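# Spell BOX with three blocks on the mat

## Task

Arrange three of the four blocks so their top faces spell "BOX": all three resting entirely on the mat, side by side in a tight straight line, reading B-O-X from left to right when viewed from the scene frame's origin, each letter upright from that viewpoint; the leftover block must sit entirely off the mat (but still on the table).

## Robot and tools

Robot: two arms, left_arm (base near y = +0.353 m, carrying a five-finger left hand) and right_arm (base near y = -0.278 m, carrying a right hand). Scene frame: origin at table-top height midway between the arms, +x out over the table, +y toward left_arm, +z up. Image sides do not match arm names. Nothing may fall or be left off the table.

Hand point: a point fixed to the palm, 0.15 m out from the wrist flange along the fingers and 0.05 m in front of the palm. Its +z runs along the straight fingers, +y out of the palm, +x across the palm away from the thumb on the right hand (toward the thumb on the left hand). Straight fingers extend 0.06-0.07 m past the point and sit 0.06 m behind it along -y. A wrist bracket on the little-finger side can strike objects. Reported positions can be off by a few cm; the hand often rests 1-5 cm short of (usually below) its command without any contact.

The 28-number row (every number in [-1, 1], always all 28 even if one arm moves): left_arm dx, dy, dz, rx, ry, rz; left hand thumb_turn, thumb_bend, index, middle, ring, little, force_limit, speed; then the same fourteen for right_arm. Pose numbers are offsets, not poses: they count from that arm's current "Hand target" at the start of the action (or move), along the Hand target's own axes. 1.0 = 0.6 m for dx/dy/dz and 180 degrees for rx/ry/rz, which together form one rotation vector. All zeros re-asks for the current Hand target; repeating an offset moves further. Orientation commands are clipped to 40 degrees from the measured orientation each step.

Hand numbers are absolute targets, not offsets: -1 open, +1 closed. thumb_turn +1 puts the thumb opposite the fingers (needed to grip objects roughly 0.035-0.065 m thick). force_limit maps -1..+1 to about 0..10 N at the fingertip (0..15 N for the two thumb motors); speed rises from near zero at -1 to full at +0.48. For a gentle grip close at speed -0.94 or lower. There is no 'unchanged' value: to keep a hand as it is, resend the eight numbers last actually sent for it; if none sent yet this scene, send its hand_measured six plus hand_force_limit and hand_speed. To squeeze harder, raise force_limit and send a target more closed than hand_measured; to loosen, send one more open.

Tools:
- execute_actions(actions, cameras): actions is a list of actions; each action is up to 15 rows, each row one 1/30 s step; a short action repeats its last row to fill 15 steps. Every row is offset from the action's start pose, not from the previous row. An empty actions list returns camera images.
- move(target, speed, blend, blocking, cameras): target is one 28-number row or a list of up to 15 rows; every row's offsets count from the same starting Hand targets. Arms travel in straight lines, ending together, at least 0.5 s, at most 10 s. speed in m/s (0.002 to 4.3, default 0.25; turns up to twice that in rad/s), one value or one per target. blend in m rounds corners between targets (0 = stop at each). blocking=false returns after about 0.5 s while motion continues. Moves do not avoid obstacles or the other arm; keep paths away from an arm's own base.
- wait(seconds 0 to 10, cameras): let the scene run holding last commands.
- stop(cameras): brake a running move.
- zoom_image(camera, region [x0, y0, x1, y1] pixels, top-left origin, at most 504 x 504): closer look at the latest image of one camera.
- show_instructions(): shows reference pages (hand diagrams).
- finished_scene(scene): ends the current scene; scene is its number, 1 to 2; irreversible.
Cameras: cam_head_left, cam_head_right, cam_high, cam_low, cam_left_wrist, cam_right_wrist, all 672x504; ["all"] for every one.

Results: end_effector_position (m) and end_effector_quat_wxyz in the scene frame; "Hand target" is the commanded pose after clipping, from which next offsets count. hand_measured, hand_stopped_by (moving, target, force, stalled, fault) and hand_load_n (fingertip force, positive pushing the finger open) list six values in motor order; a load near 0 after grasping means the grip was lost. Joint torques and velocities follow joint order (waist, shoulder, elbow, wrist pitch, wrist yaw, wrist roll). A move adds a "move:" line: done, off_target, moving, held or fault, plus limits (paced = pose clipped, held = steps withheld). done does not prove contact or its absence. MOTOR HOT appears near 85 °C; at 100 °C that arm drops for 30-60 s.

Avoid: dropping or releasing moving blocks, fast contact, pressing far past contact, hitting the table or fixed stand, the two hands touching or one gripping the other's fingers, overloading fingers, long stretched holds that heat motors. A stopped arm keeps pushing until commanded away; pull it back past the hand point. Blocks can be nudged by outside pushes, so check the final arrangement with cameras before finishing.

Each tool is called after ">>>" in YAML: its name, and indented under it one key for each argument.

Reference images:

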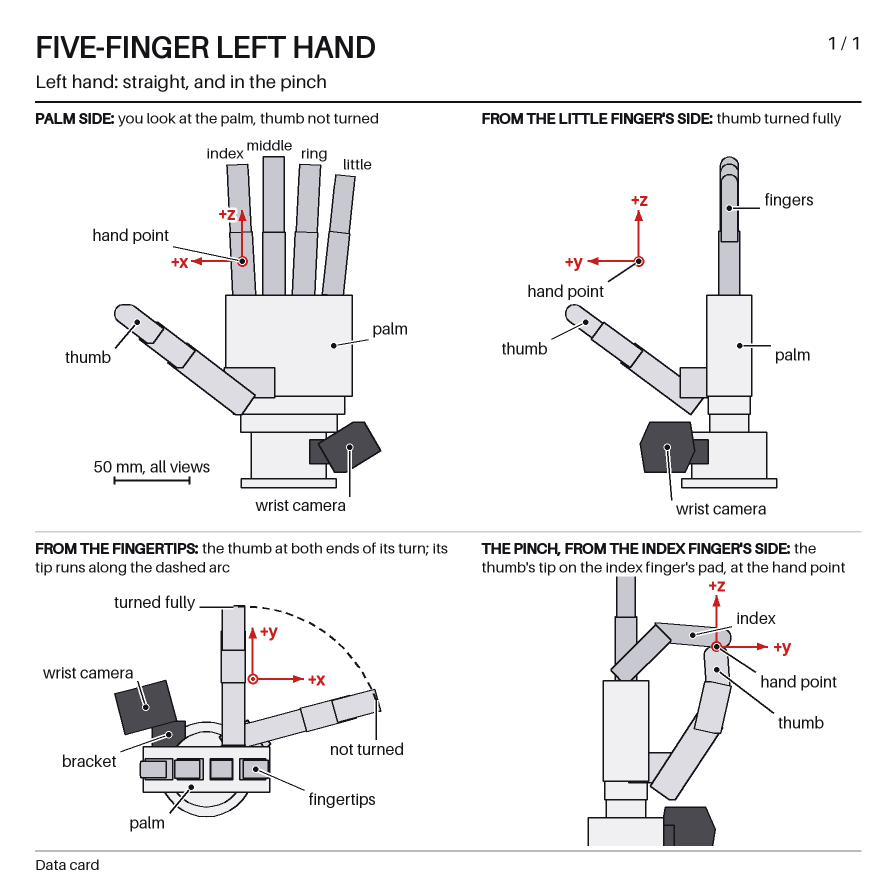

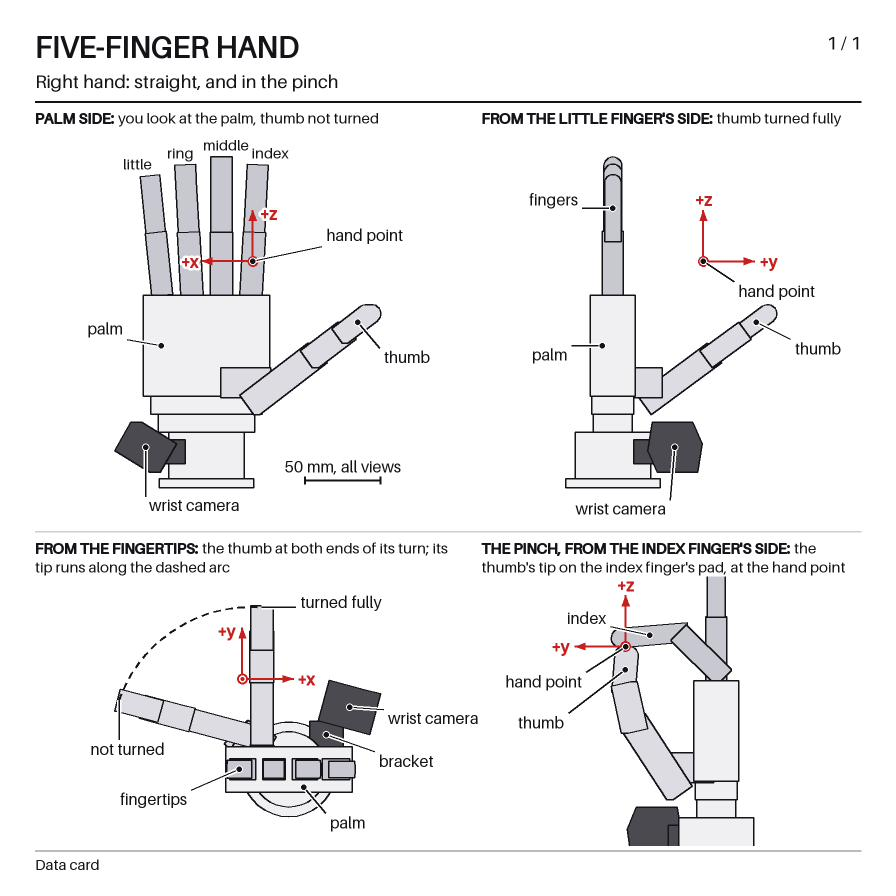

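## Session

>>> execute_actions:
  actions: []

Scene clock: 0.00 s.
left_arm: end_effector_position=(+0.6103, +0.4664, +0.3195) hand_measured=(-1.000, -1.000, -1.000, -1.000, -1.000, -1.000) hand_load_n=(+0.5, +0.0, +0.0, +0.0, +0.0, +0.0) hand_stopped_by=(target, target, target, target, target, target) hand_force_limit=0.00 hand_speed=-0.80 end_effector_quat_wxyz=(+0.023, +0.205, +0.892, +0.403) | right_arm: end_effector_position=(+0.3124, +0.3124, +0.3344) hand_measured=(-1.000, -1.000, -1.000, -1.000, -1.000, -1.000) hand_load_n=(+0.0, +0.0, +0.0, +0.0, +0.0, +0.0) hand_stopped_by=(target, target, target, target, target, target) hand_force_limit=0.00 hand_speed=-0.80 end_effector_quat_wxyz=(-0.382, +0.551, +0.475, +0.570)
Joint positions: left_arm=[-0.15 1.781 1.753 -1.376 -0.817 1.966] | right_arm=[1.247 1.408 1.029 0.319 -0.122 -1.699]
Joint velocities: within noise
Joint torques (N m): no reading
Motor temperatures (°C): left_arm=[32 37 30 33 27 28] | right_arm=[32 32 35 30 27 29]
Heat: left arm: hottest shoulder 37 °C; right arm: hottest elbow 35 °C.
Hand target: left_arm +0.6146, +0.4658, +0.3292; +0.034, +0.199, +0.892, +0.404 | right_arm +0.3142, +0.3167, +0.3588; -0.389, +0.539, +0.467, +0.583

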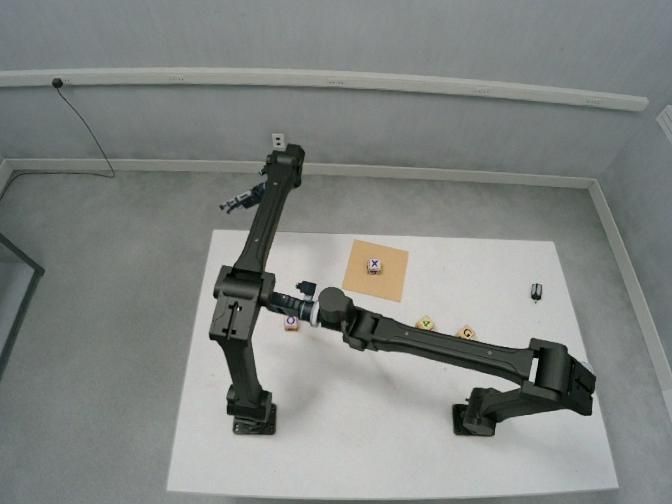

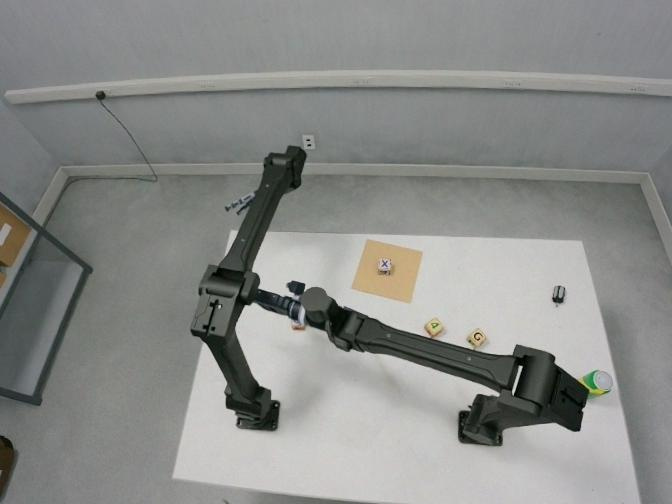

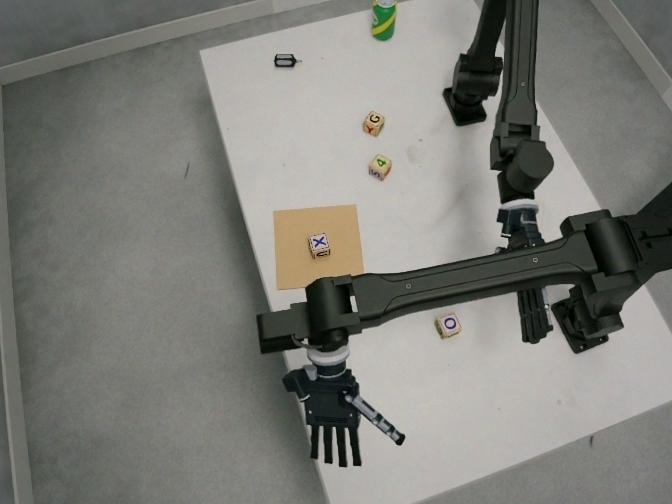

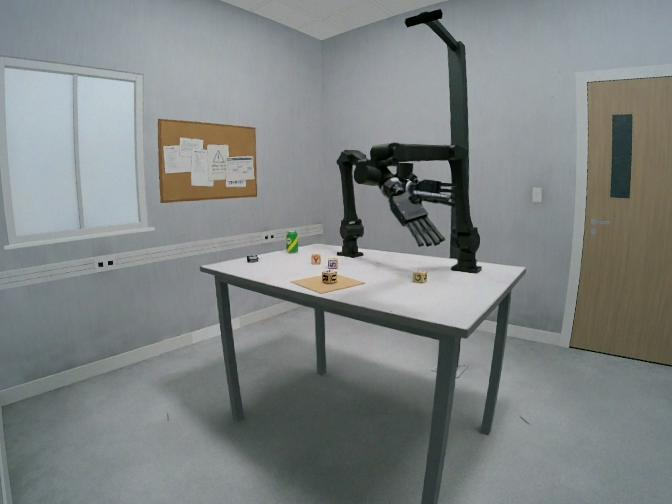

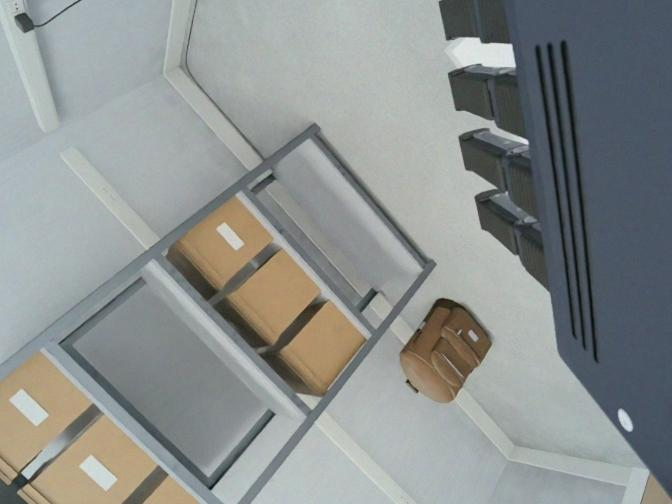

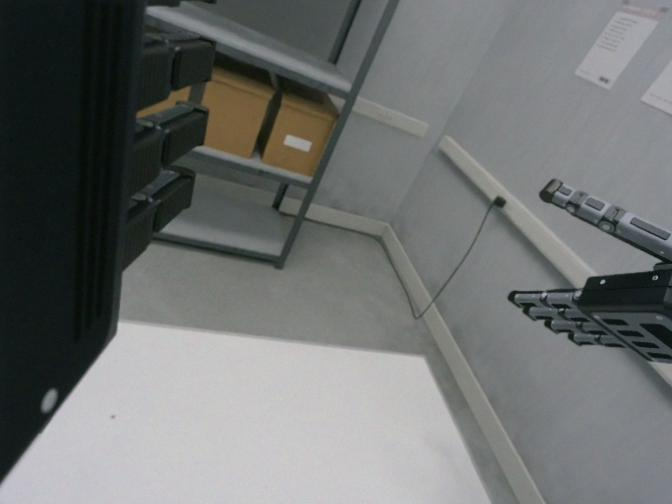

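>>> zoom_image:
  camera: "cam_high"
  region: [340, 90, 420, 190]

>>> zoom_image:
  camera: "cam_high"
  region: [270, 200, 370, 300]

>>> zoom_image:
  camera: "cam_high"
  region: [400, 280, 500, 380]

>>> zoom_image:
  camera: "cam_head_right"
  region: [400, 290, 520, 370]

>>> zoom_image:
  camera: "cam_head_left"
  region: [340, 230, 420, 310]

>>> zoom_image:
  camera: "cam_low"
  region: [280, 230, 460, 310]

Scaled by 5.040.

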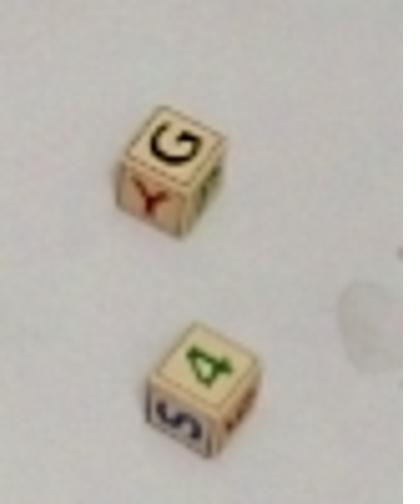

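Scaled by 5.040.

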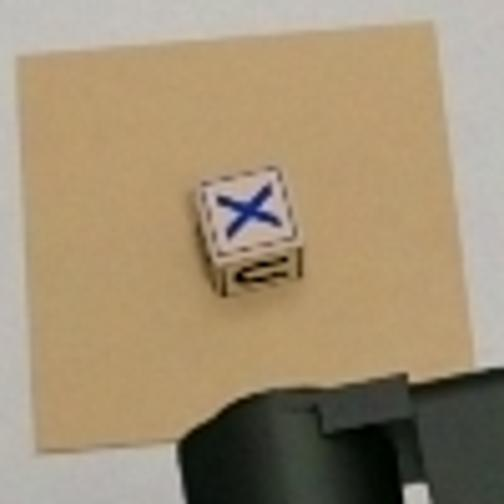

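Scaled by 5.040.

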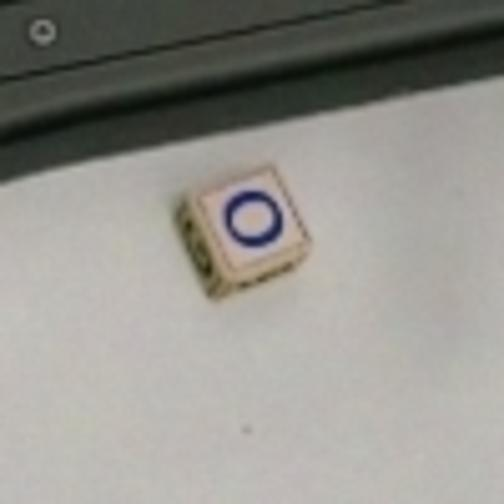

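Scaled by 4.200.

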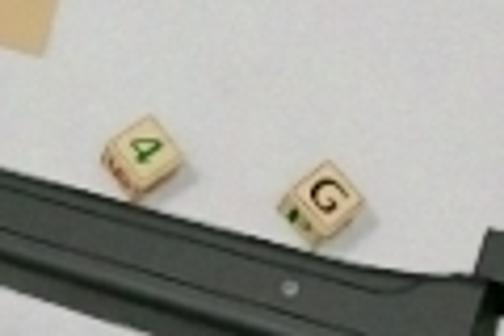

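Scaled by 6.300.

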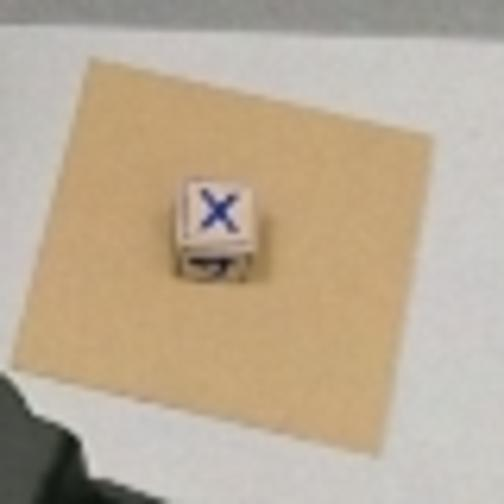

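Scaled by 2.800.

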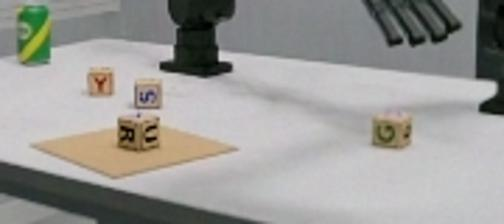

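>>> zoom_image:
  camera: "cam_low"
  region: [305, 245, 345, 290]

>>> zoom_image:
  camera: "cam_low"
  region: [400, 260, 440, 290]

>>> zoom_image:
  camera: "cam_head_left"
  region: [410, 305, 485, 350]

>>> zoom_image:
  camera: "cam_head_left"
  region: [270, 300, 320, 340]

>>> zoom_image:
  camera: "cam_high"
  region: [360, 145, 400, 185]

>>> zoom_image:
  camera: "cam_high"
  region: [425, 300, 475, 350]

Scaled by 11.200.

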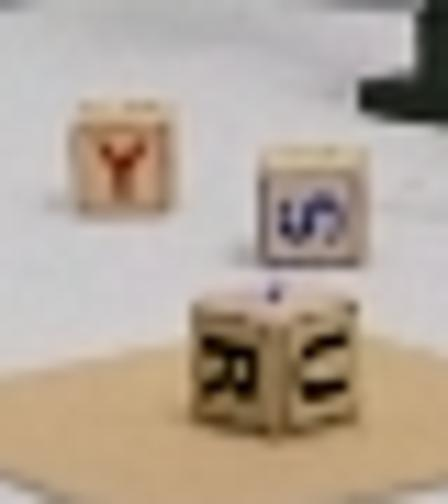

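Scaled by 12.600.

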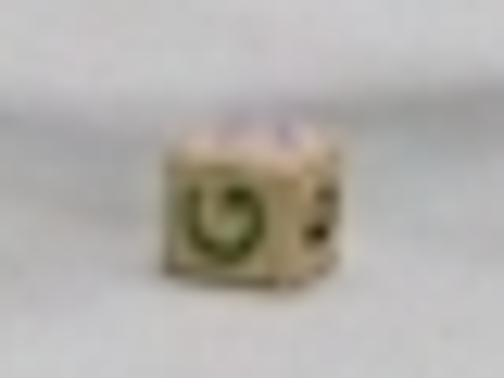

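Scaled by 6.720.

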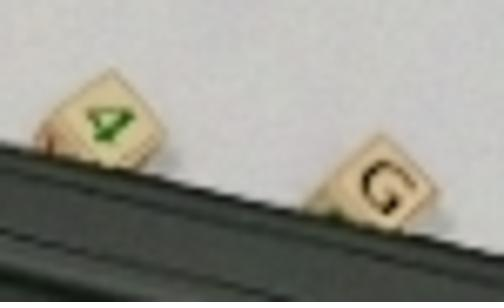

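Scaled by 10.080.

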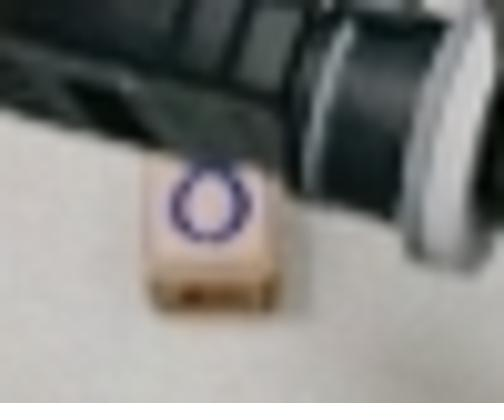

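Scaled by 12.600.

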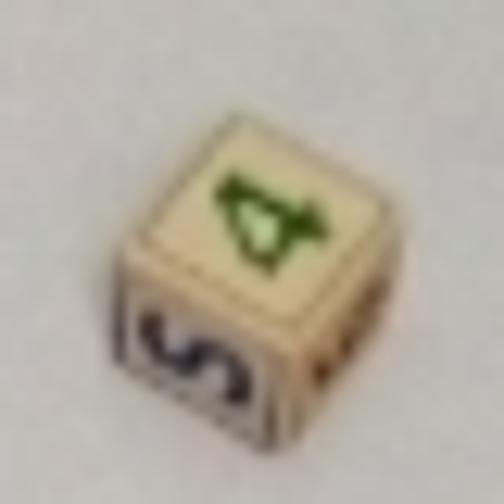

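Scaled by 10.080.

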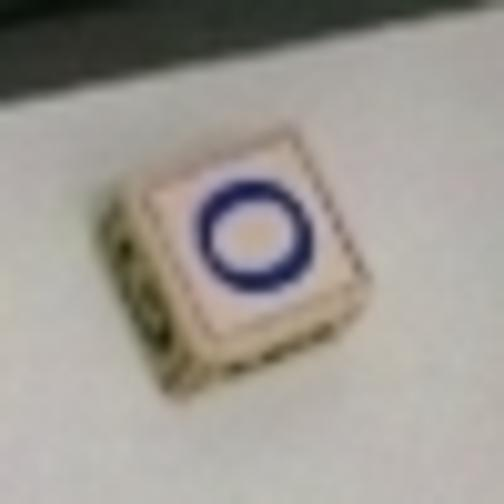

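>>> move:
  target: [0,0,0,0,0,0,-1,-1,-1,-1,-1,-1,0,-0.8,-0.0597,0.362,-0.793,-0.331,-0.0417,0.0057,-1,-1,-1,-1,-1,-1,0,-0.8]
  speed: 0.3
  cameras: ["cam_head_left","cam_high","cam_right_wrist"]

Scene clock: 8.20 s.
left_arm: end_effector_position=(+0.6103, +0.4664, +0.3195) hand_measured=(-1.000, -1.000, -1.000, -1.000, -1.000, -1.000) hand_load_n=(+0.0, +0.0, +0.0, +0.0, +0.0, +0.0) hand_stopped_by=(target, target, target, target, target, target) hand_force_limit=0.00 hand_speed=-0.80 end_effector_quat_wxyz=(+0.023, +0.205, +0.892, +0.403) | right_arm: end_effector_position=(+0.3998, -0.1977, +0.3599) hand_measured=(-1.000, -1.000, -1.000, -1.000, -1.000, -1.000) hand_load_n=(+0.0, +0.0, +0.0, +0.0, +0.0, +0.0) hand_stopped_by=(target, target, target, target, target, target) hand_force_limit=0.00 hand_speed=-0.80 end_effector_quat_wxyz=(-0.045, +0.697, +0.138, +0.702)
Joint positions: left_arm=[-0.15 1.781 1.753 -1.376 -0.817 1.966] | right_arm=[0.566 0.561 0.55 0 0.24 -1.699]
Joint torques (N m): left_arm=[-0.62 -17.32 11.41 0.18 -0.77 0.01] | right_arm=[0.09 2.32 10.14 1.16 -0.24 0.09]
Heat: left arm: hottest shoulder 38 °C; right arm: hottest elbow 37 °C.
Hand target: left_arm +0.6146, +0.4658, +0.3292; +0.034, +0.199, +0.892, +0.404 | right_arm +0.4000, -0.2004, +0.3589; -0.045, +0.700, +0.135, +0.700
Off the commanded pose: left_arm 0.011 m, 1 deg | right_arm 0.003 m, 1 deg.
move: off_target (left_arm)
Images, in order (width x height): cam_head_left 672x504, cam_high 672x504, cam_right_wrist 672x504.

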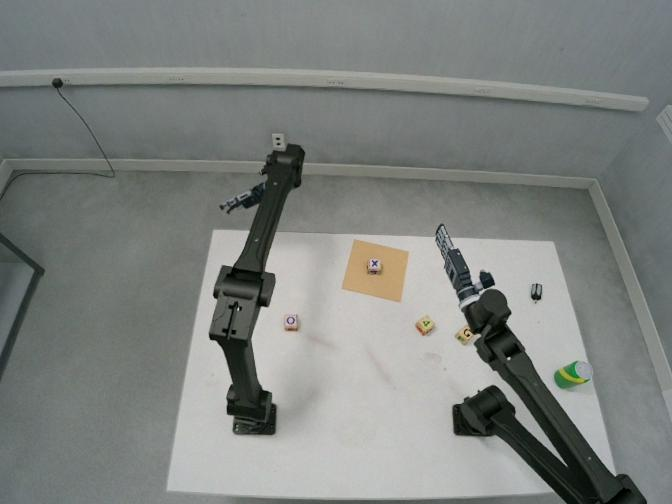

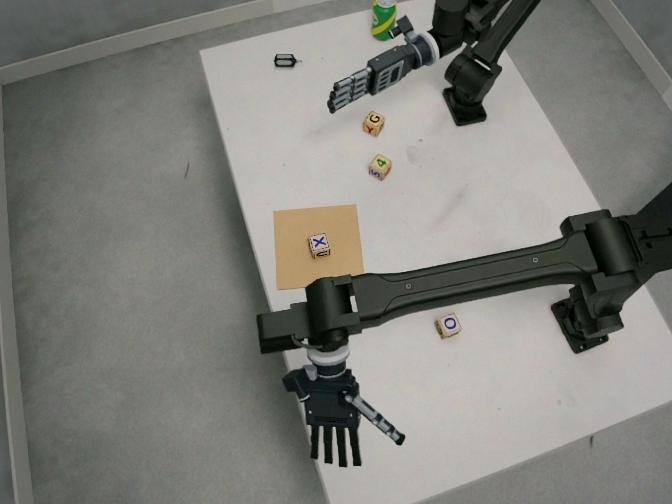

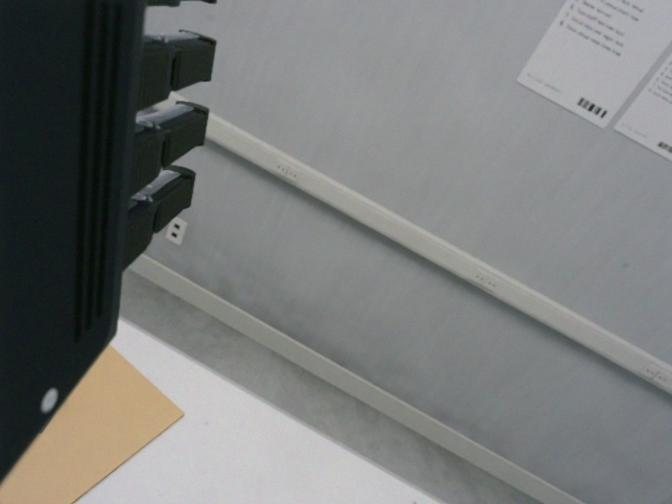

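>>> move:
  target: [0.487,-0.2685,-0.0985,0.254,0.1625,-0.634,-1,-1,-1,-1,-1,-1,0,-0.8,-0.1605,0.1805,-0.291,-0.3676,-0.299,0.505,-1,-1,-1,-1,-1,-1,0,-0.8]
  speed: 0.35
  cameras: ["all"]

Scene clock: 12.83 s.
left_arm: end_effector_position=(+0.2795, +0.4384, +0.2808) hand_measured=(-1.000, -1.000, -1.000, -1.000, -1.000, -1.000) hand_load_n=(+0.0, +0.0, +0.0, +0.0, +0.0, +0.0) hand_stopped_by=(target, target, target, target, target, target) hand_force_limit=0.00 hand_speed=-0.80 end_effector_quat_wxyz=(-0.088, +0.695, -0.708, +0.090) | right_arm: end_effector_position=(+0.2496, -0.3553, +0.2583) hand_measured=(-1.000, -1.000, -1.000, -1.000, -1.000, -1.000) hand_load_n=(+0.0, +0.0, +0.0, +0.0, +0.0, +0.0) hand_stopped_by=(target, target, target, target, target, target) hand_force_limit=0.00 hand_speed=-0.80 end_effector_quat_wxyz=(-0.084, +0.708, -0.698, +0.072)
Joint positions: left_arm=[0.386 1.068 1.228 -1.501 0.103 0.413] | right_arm=[-0.363 0.992 1.119 -1.504 -0.107 -0.434]
Joint torques (N m): left_arm=[0.32 -6.3 8.98 0.7 0.18 -0.07] | right_arm=[0.5 -1.08 13.07 -0.25 -0.29 0.15]
Heat: left arm: hottest shoulder 38 °C; right arm: hottest elbow 38 °C.
Hand target: left_arm +0.2803, +0.4405, +0.2799; -0.092, +0.701, -0.701, +0.092 | right_arm +0.2597, -0.3603, +0.2797; -0.092, +0.701, -0.701, +0.092
Off the commanded pose: left_arm 0.002 m, 1 deg | right_arm 0.024 m, 3 deg.
move: off_target (right_arm)

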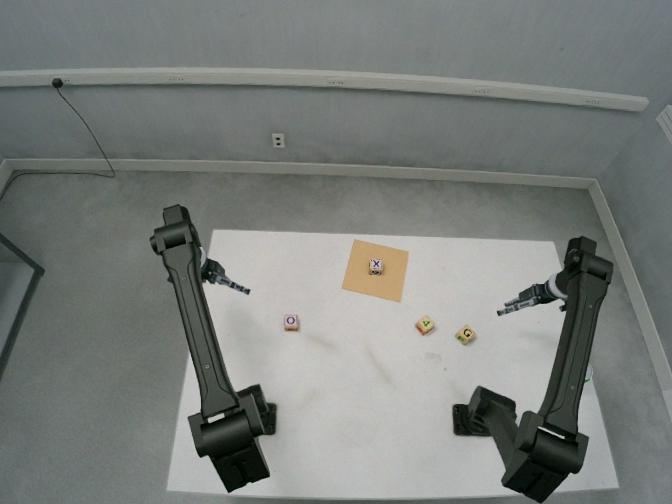

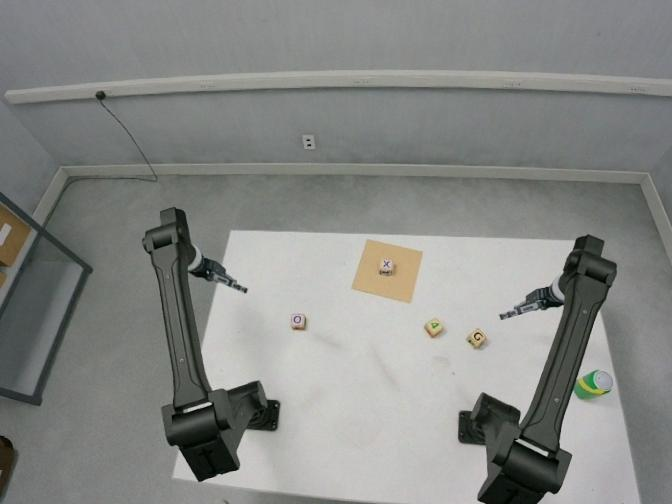

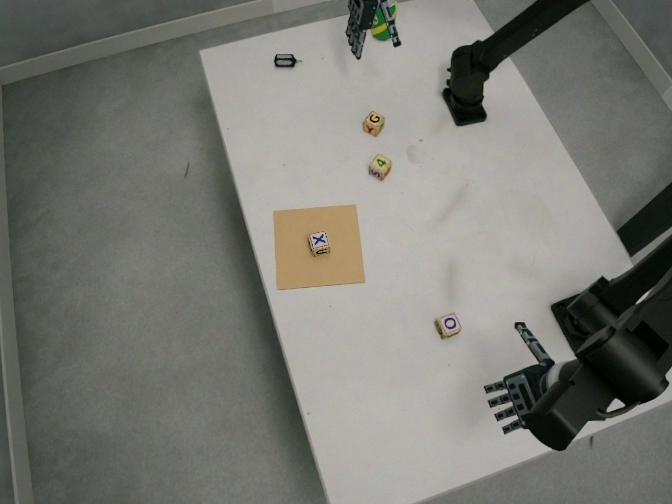

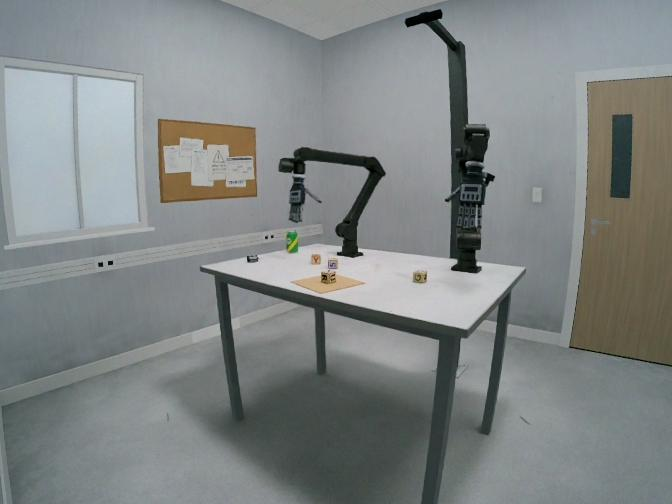

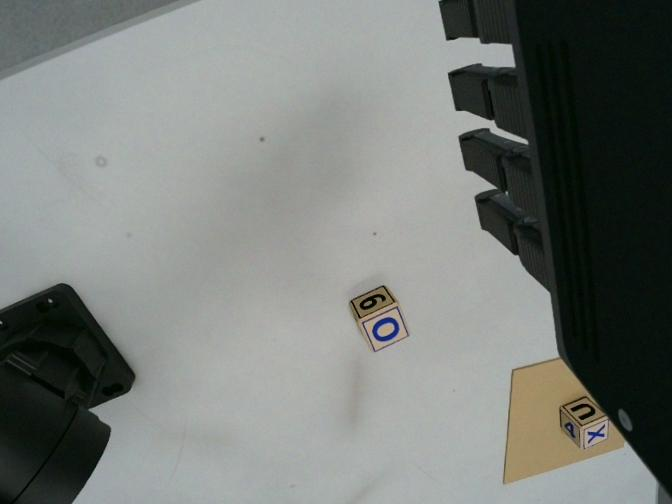

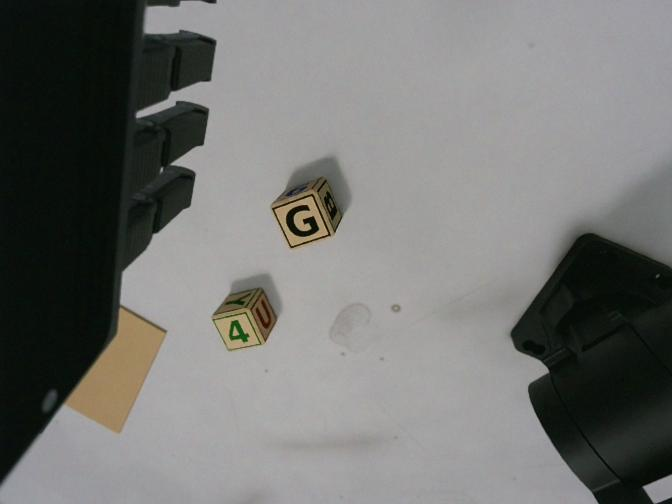

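Good views. Let me zoom in on the wrist images.

>>> zoom_image:
  camera: "cam_right_wrist"
  region: [200, 160, 360, 360]

>>> zoom_image:
  camera: "cam_left_wrist"
  region: [330, 270, 430, 360]

>>> zoom_image:
  camera: "cam_left_wrist"
  region: [500, 340, 640, 490]

Scaled by 2.520.

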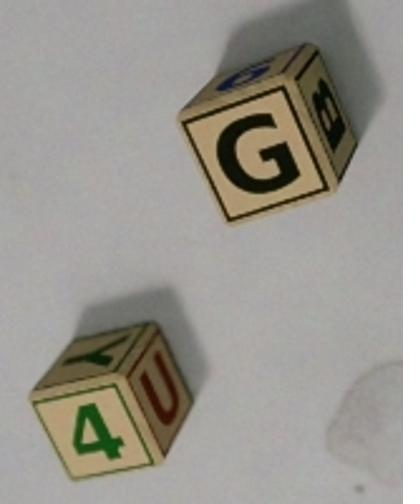

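Scaled by 5.040.

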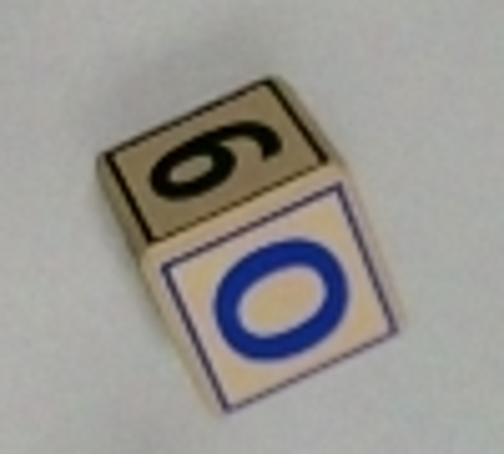

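Scaled by 3.360.

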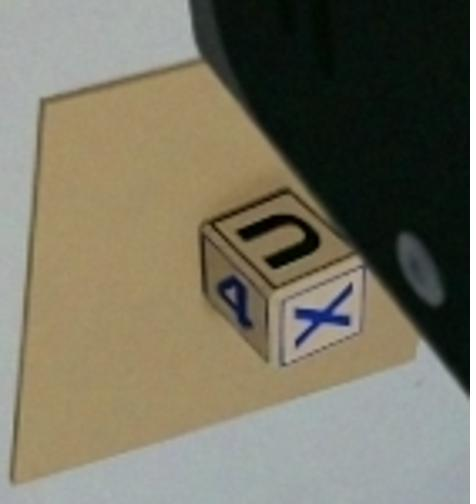

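>>> zoom_image:
  camera: "cam_right_wrist"
  region: [265, 170, 350, 255]

>>> zoom_image:
  camera: "cam_head_right"
  region: [420, 310, 500, 360]

>>> zoom_image:
  camera: "cam_left_wrist"
  region: [550, 390, 620, 460]

Scaled by 5.929.

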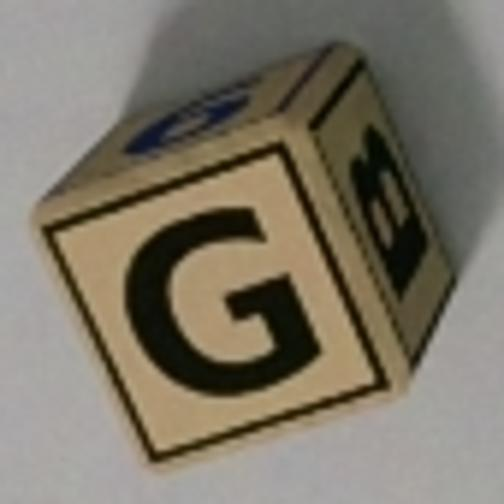

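Scaled by 6.300.

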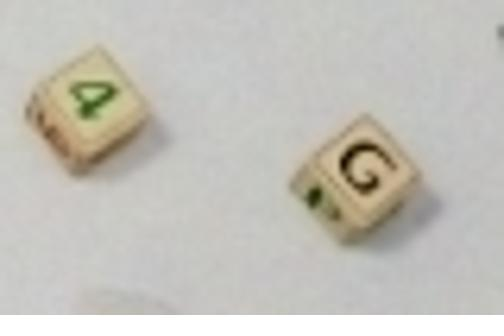

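Scaled by 7.200.

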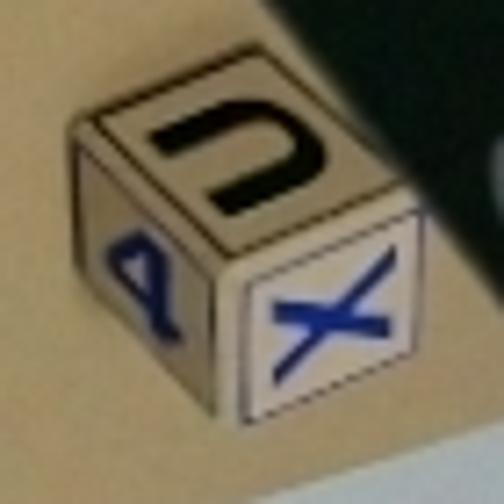

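>>> move:
  target: [0,0,0,0,0,0,-1,-1,-1,-1,-1,-1,0,-0.8,0.0012,0.2117,0.1672,-0.0266,-0.0482,-0.2171,-1,-1,-1,-1,-1,-1,0,-0.8]
  speed: 0.25
  cameras: ["cam_head_left","cam_head_right","cam_high","cam_low","cam_right_wrist"]

Scene clock: 25.53 s.
left_arm: end_effector_position=(+0.2796, +0.4383, +0.2808) hand_measured=(-1.000, -1.000, -1.000, -1.000, -1.000, -1.000) hand_load_n=(+0.0, +0.0, +0.0, +0.0, +0.0, +0.0) hand_stopped_by=(target, target, target, target, target, target) hand_force_limit=0.00 hand_speed=-0.80 end_effector_quat_wxyz=(-0.088, +0.696, -0.707, +0.090) | right_arm: end_effector_position=(+0.1602, -0.3579, +0.1494) hand_measured=(-1.000, -1.000, -1.000, -1.000, -1.000, -1.000) hand_load_n=(+0.0, +0.0, +0.0, +0.0, +0.0, +0.0) hand_stopped_by=(target, target, target, target, target, target) hand_force_limit=0.00 hand_speed=-0.80 end_effector_quat_wxyz=(-0.078, +0.902, -0.424, +0.025)
Joint positions: left_arm=[0.386 1.068 1.228 -1.501 0.103 0.412] | right_arm=[-0.394 0.826 0.744 -1.443 -0.158 -1.149]
Joint torques (N m): left_arm=[0.21 -6.3 8.99 0.7 0.18 -0.07] | right_arm=[0.5 0.09 8.31 0.28 -0.3 -0.06]
Motor temperatures (°C): left_arm=[32 38 32 33 27 28] | right_arm=[32 32 41 30 27 28]
Heat: left arm: hottest shoulder 38 °C; right arm: hottest elbow 41 °C.
Hand target: left_arm +0.2803, +0.4404, +0.2799; -0.092, +0.701, -0.701, +0.092 | right_arm +0.1629, -0.3609, +0.1500; -0.079, +0.903, -0.421, +0.037
Off the commanded pose: left_arm 0.002 m, 1 deg | right_arm 0.004 m, 1 deg.
move: done
Images, in order (width x height): cam_head_left 672x504, cam_head_right 672x504, cam_high 672x504, cam_low 672x504, cam_right_wrist 672x504.

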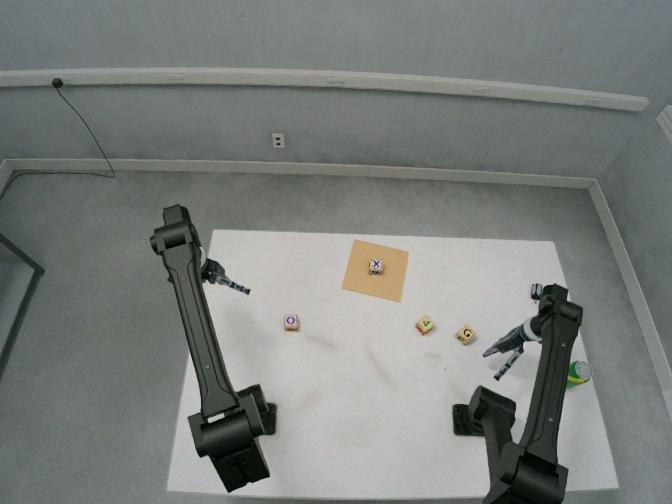

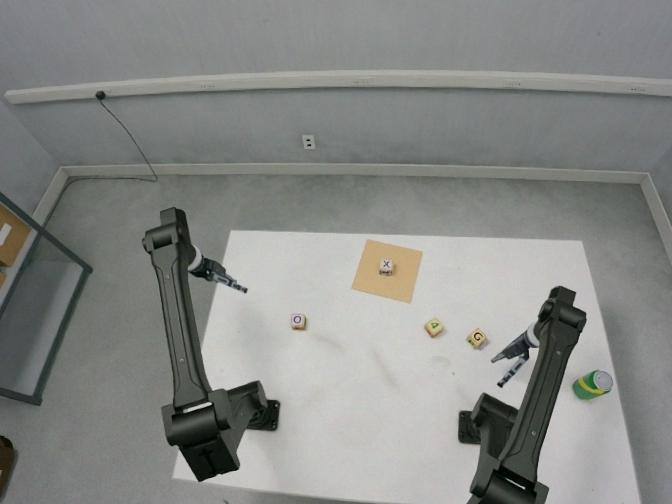

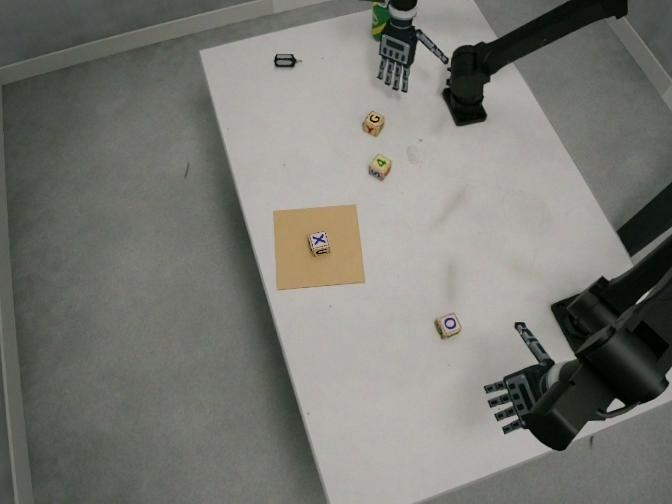

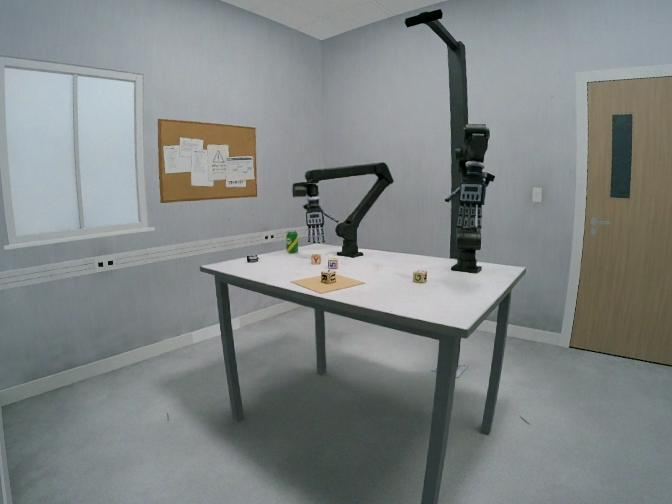

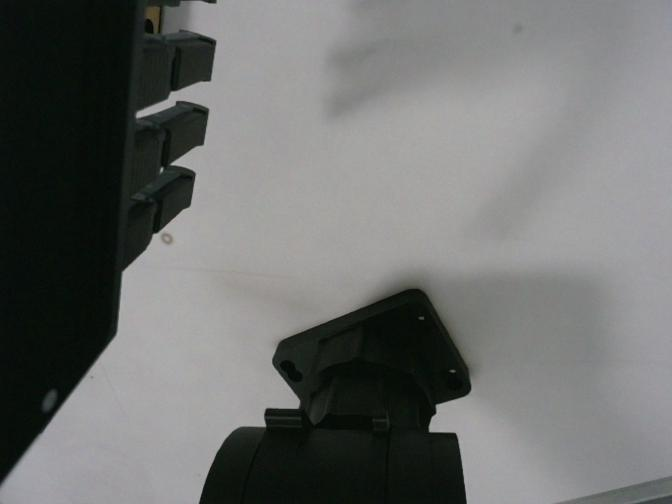

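>>> zoom_image:
  camera: "cam_head_left"
  region: [400, 290, 560, 410]

>>> zoom_image:
  camera: "cam_head_right"
  region: [410, 290, 570, 410]

>>> zoom_image:
  camera: "cam_high"
  region: [350, 20, 470, 140]

>>> zoom_image:
  camera: "cam_low"
  region: [280, 190, 380, 290]

Scaled by 3.150.

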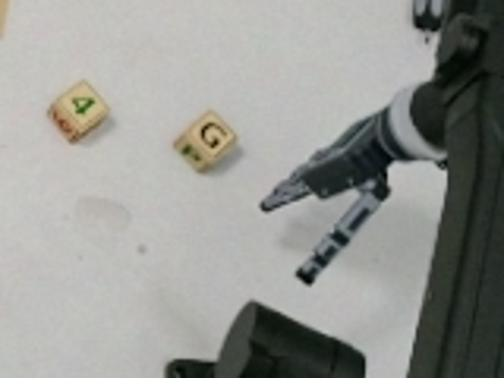

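Scaled by 3.150.

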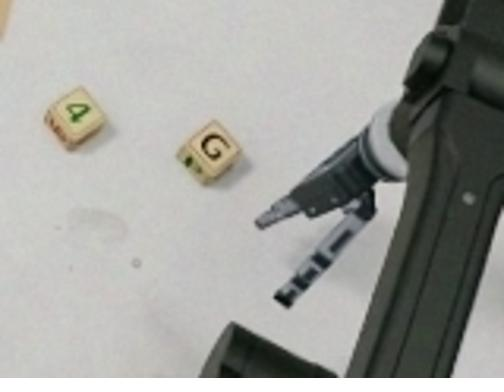

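Scaled by 4.200.

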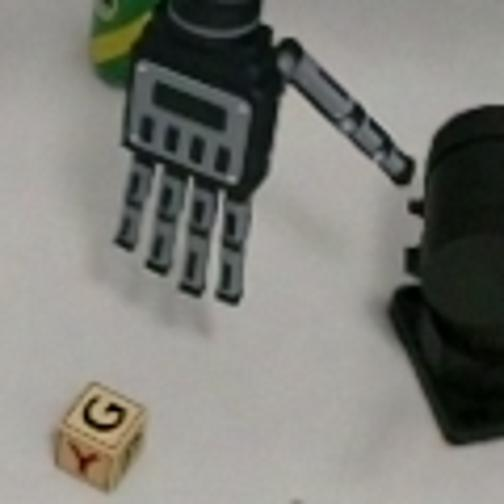

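Scaled by 5.040.

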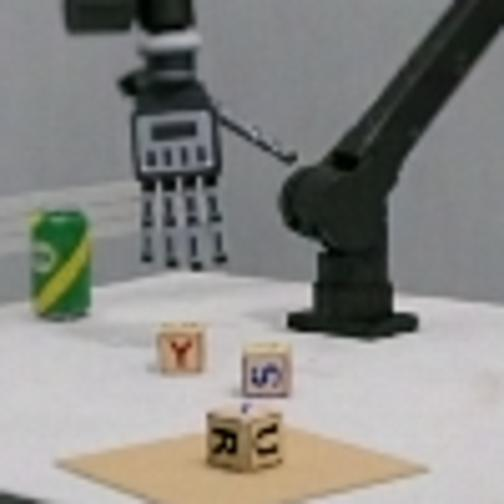

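>>> move:
  target: [0,0,0,0,0,0,-1,-1,-1,-1,-1,-1,0,-0.8,0,0.013,0.0739,0,0,0,-1,-1,-1,-1,-1,-1,0,-0.8]
  speed: 0.15
  cameras: ["cam_head_left","cam_high","cam_low","cam_right_wrist"]

>>> zoom_image:
  camera: "cam_low"
  region: [290, 200, 370, 280]

>>> zoom_image:
  camera: "cam_head_left"
  region: [440, 300, 520, 380]

>>> zoom_image:
  camera: "cam_high"
  region: [340, 40, 440, 140]

Scene clock: 29.73 s.
left_arm: end_effector_position=(+0.2796, +0.4383, +0.2808) hand_measured=(-1.000, -1.000, -1.000, -1.000, -1.000, -1.000) hand_load_n=(+0.0, +0.0, +0.0, +0.0, +0.0, +0.0) hand_stopped_by=(target, target, target, target, target, target) hand_force_limit=0.00 hand_speed=-0.80 end_effector_quat_wxyz=(-0.088, +0.696, -0.707, +0.090) | right_arm: end_effector_position=(+0.1601, -0.3577, +0.1066) hand_measured=(-1.000, -1.000, -1.000, -1.000, -1.000, -1.000) hand_load_n=(+0.0, +0.0, +0.0, +0.0, +0.0, +0.0) hand_stopped_by=(target, target, target, target, target, target) hand_force_limit=0.00 hand_speed=-0.80 end_effector_quat_wxyz=(-0.078, +0.902, -0.423, +0.033)
Joint positions: left_arm=[0.386 1.068 1.228 -1.501 0.103 0.412] | right_arm=[-0.394 0.83 0.635 -1.313 -0.158 -1.149]
Joint torques (N m): left_arm=[0.32 -6.24 8.98 0.69 0.18 -0.07] | right_arm=[0.21 2.02 8.38 0.51 -0.3 -0.08]
Heat: left arm: hottest shoulder 38 °C; right arm: hottest elbow 41 °C.
Hand target: left_arm +0.2803, +0.4404, +0.2799; -0.092, +0.701, -0.701, +0.092 | right_arm +0.1629, -0.3608, +0.1050; -0.079, +0.903, -0.421, +0.036
Off the commanded pose: left_arm 0.002 m, 1 deg | right_arm 0.005 m, 0 deg.
move: done
Images, in order (width x height): cam_head_left 672x504, cam_high 672x504, cam_low 672x504, cam_right_wrist 672x504.

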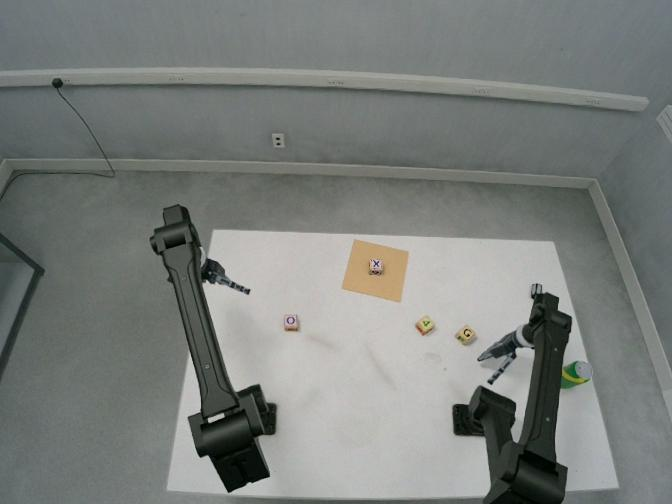

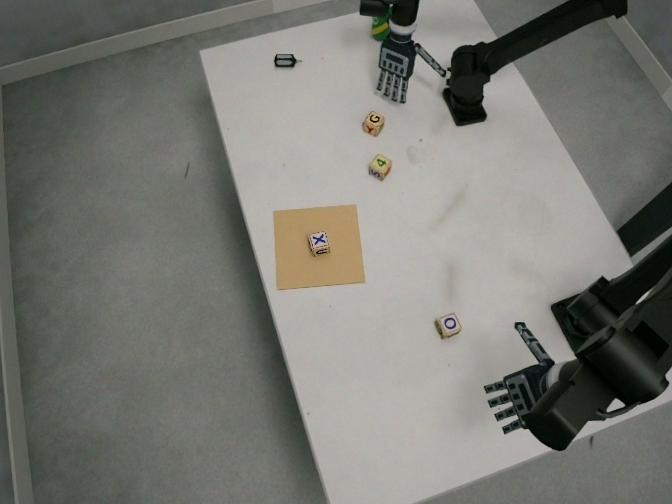

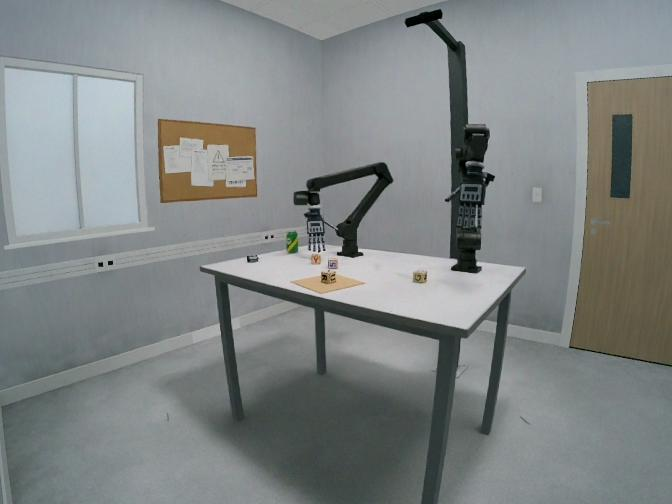

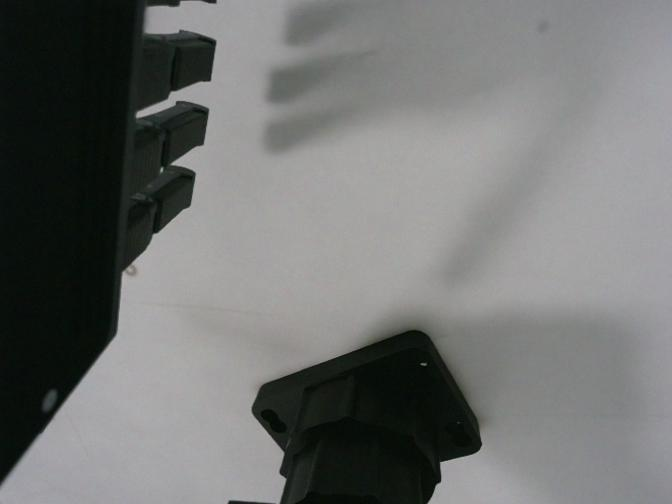

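Scaled by 6.300.

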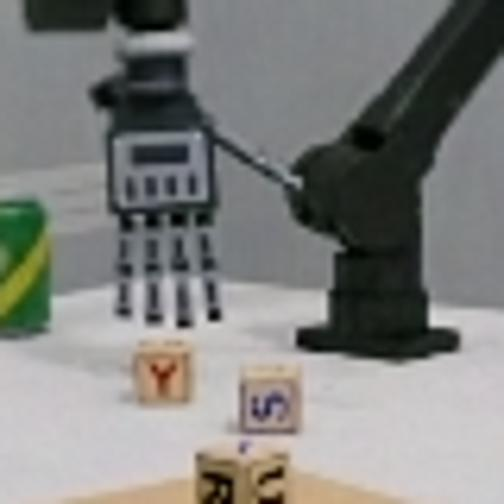

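Scaled by 6.300.

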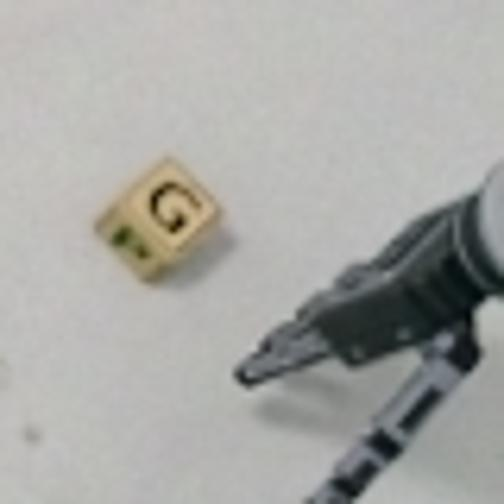

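Scaled by 5.040.

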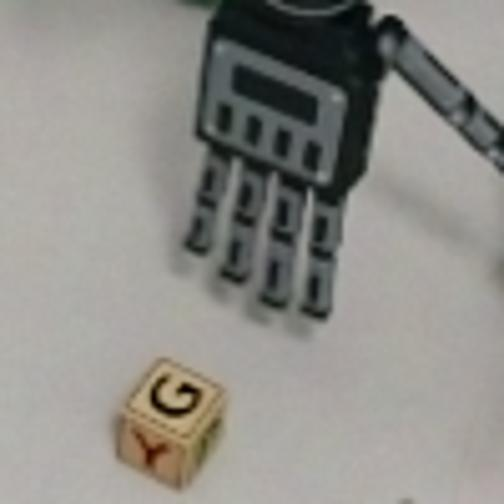

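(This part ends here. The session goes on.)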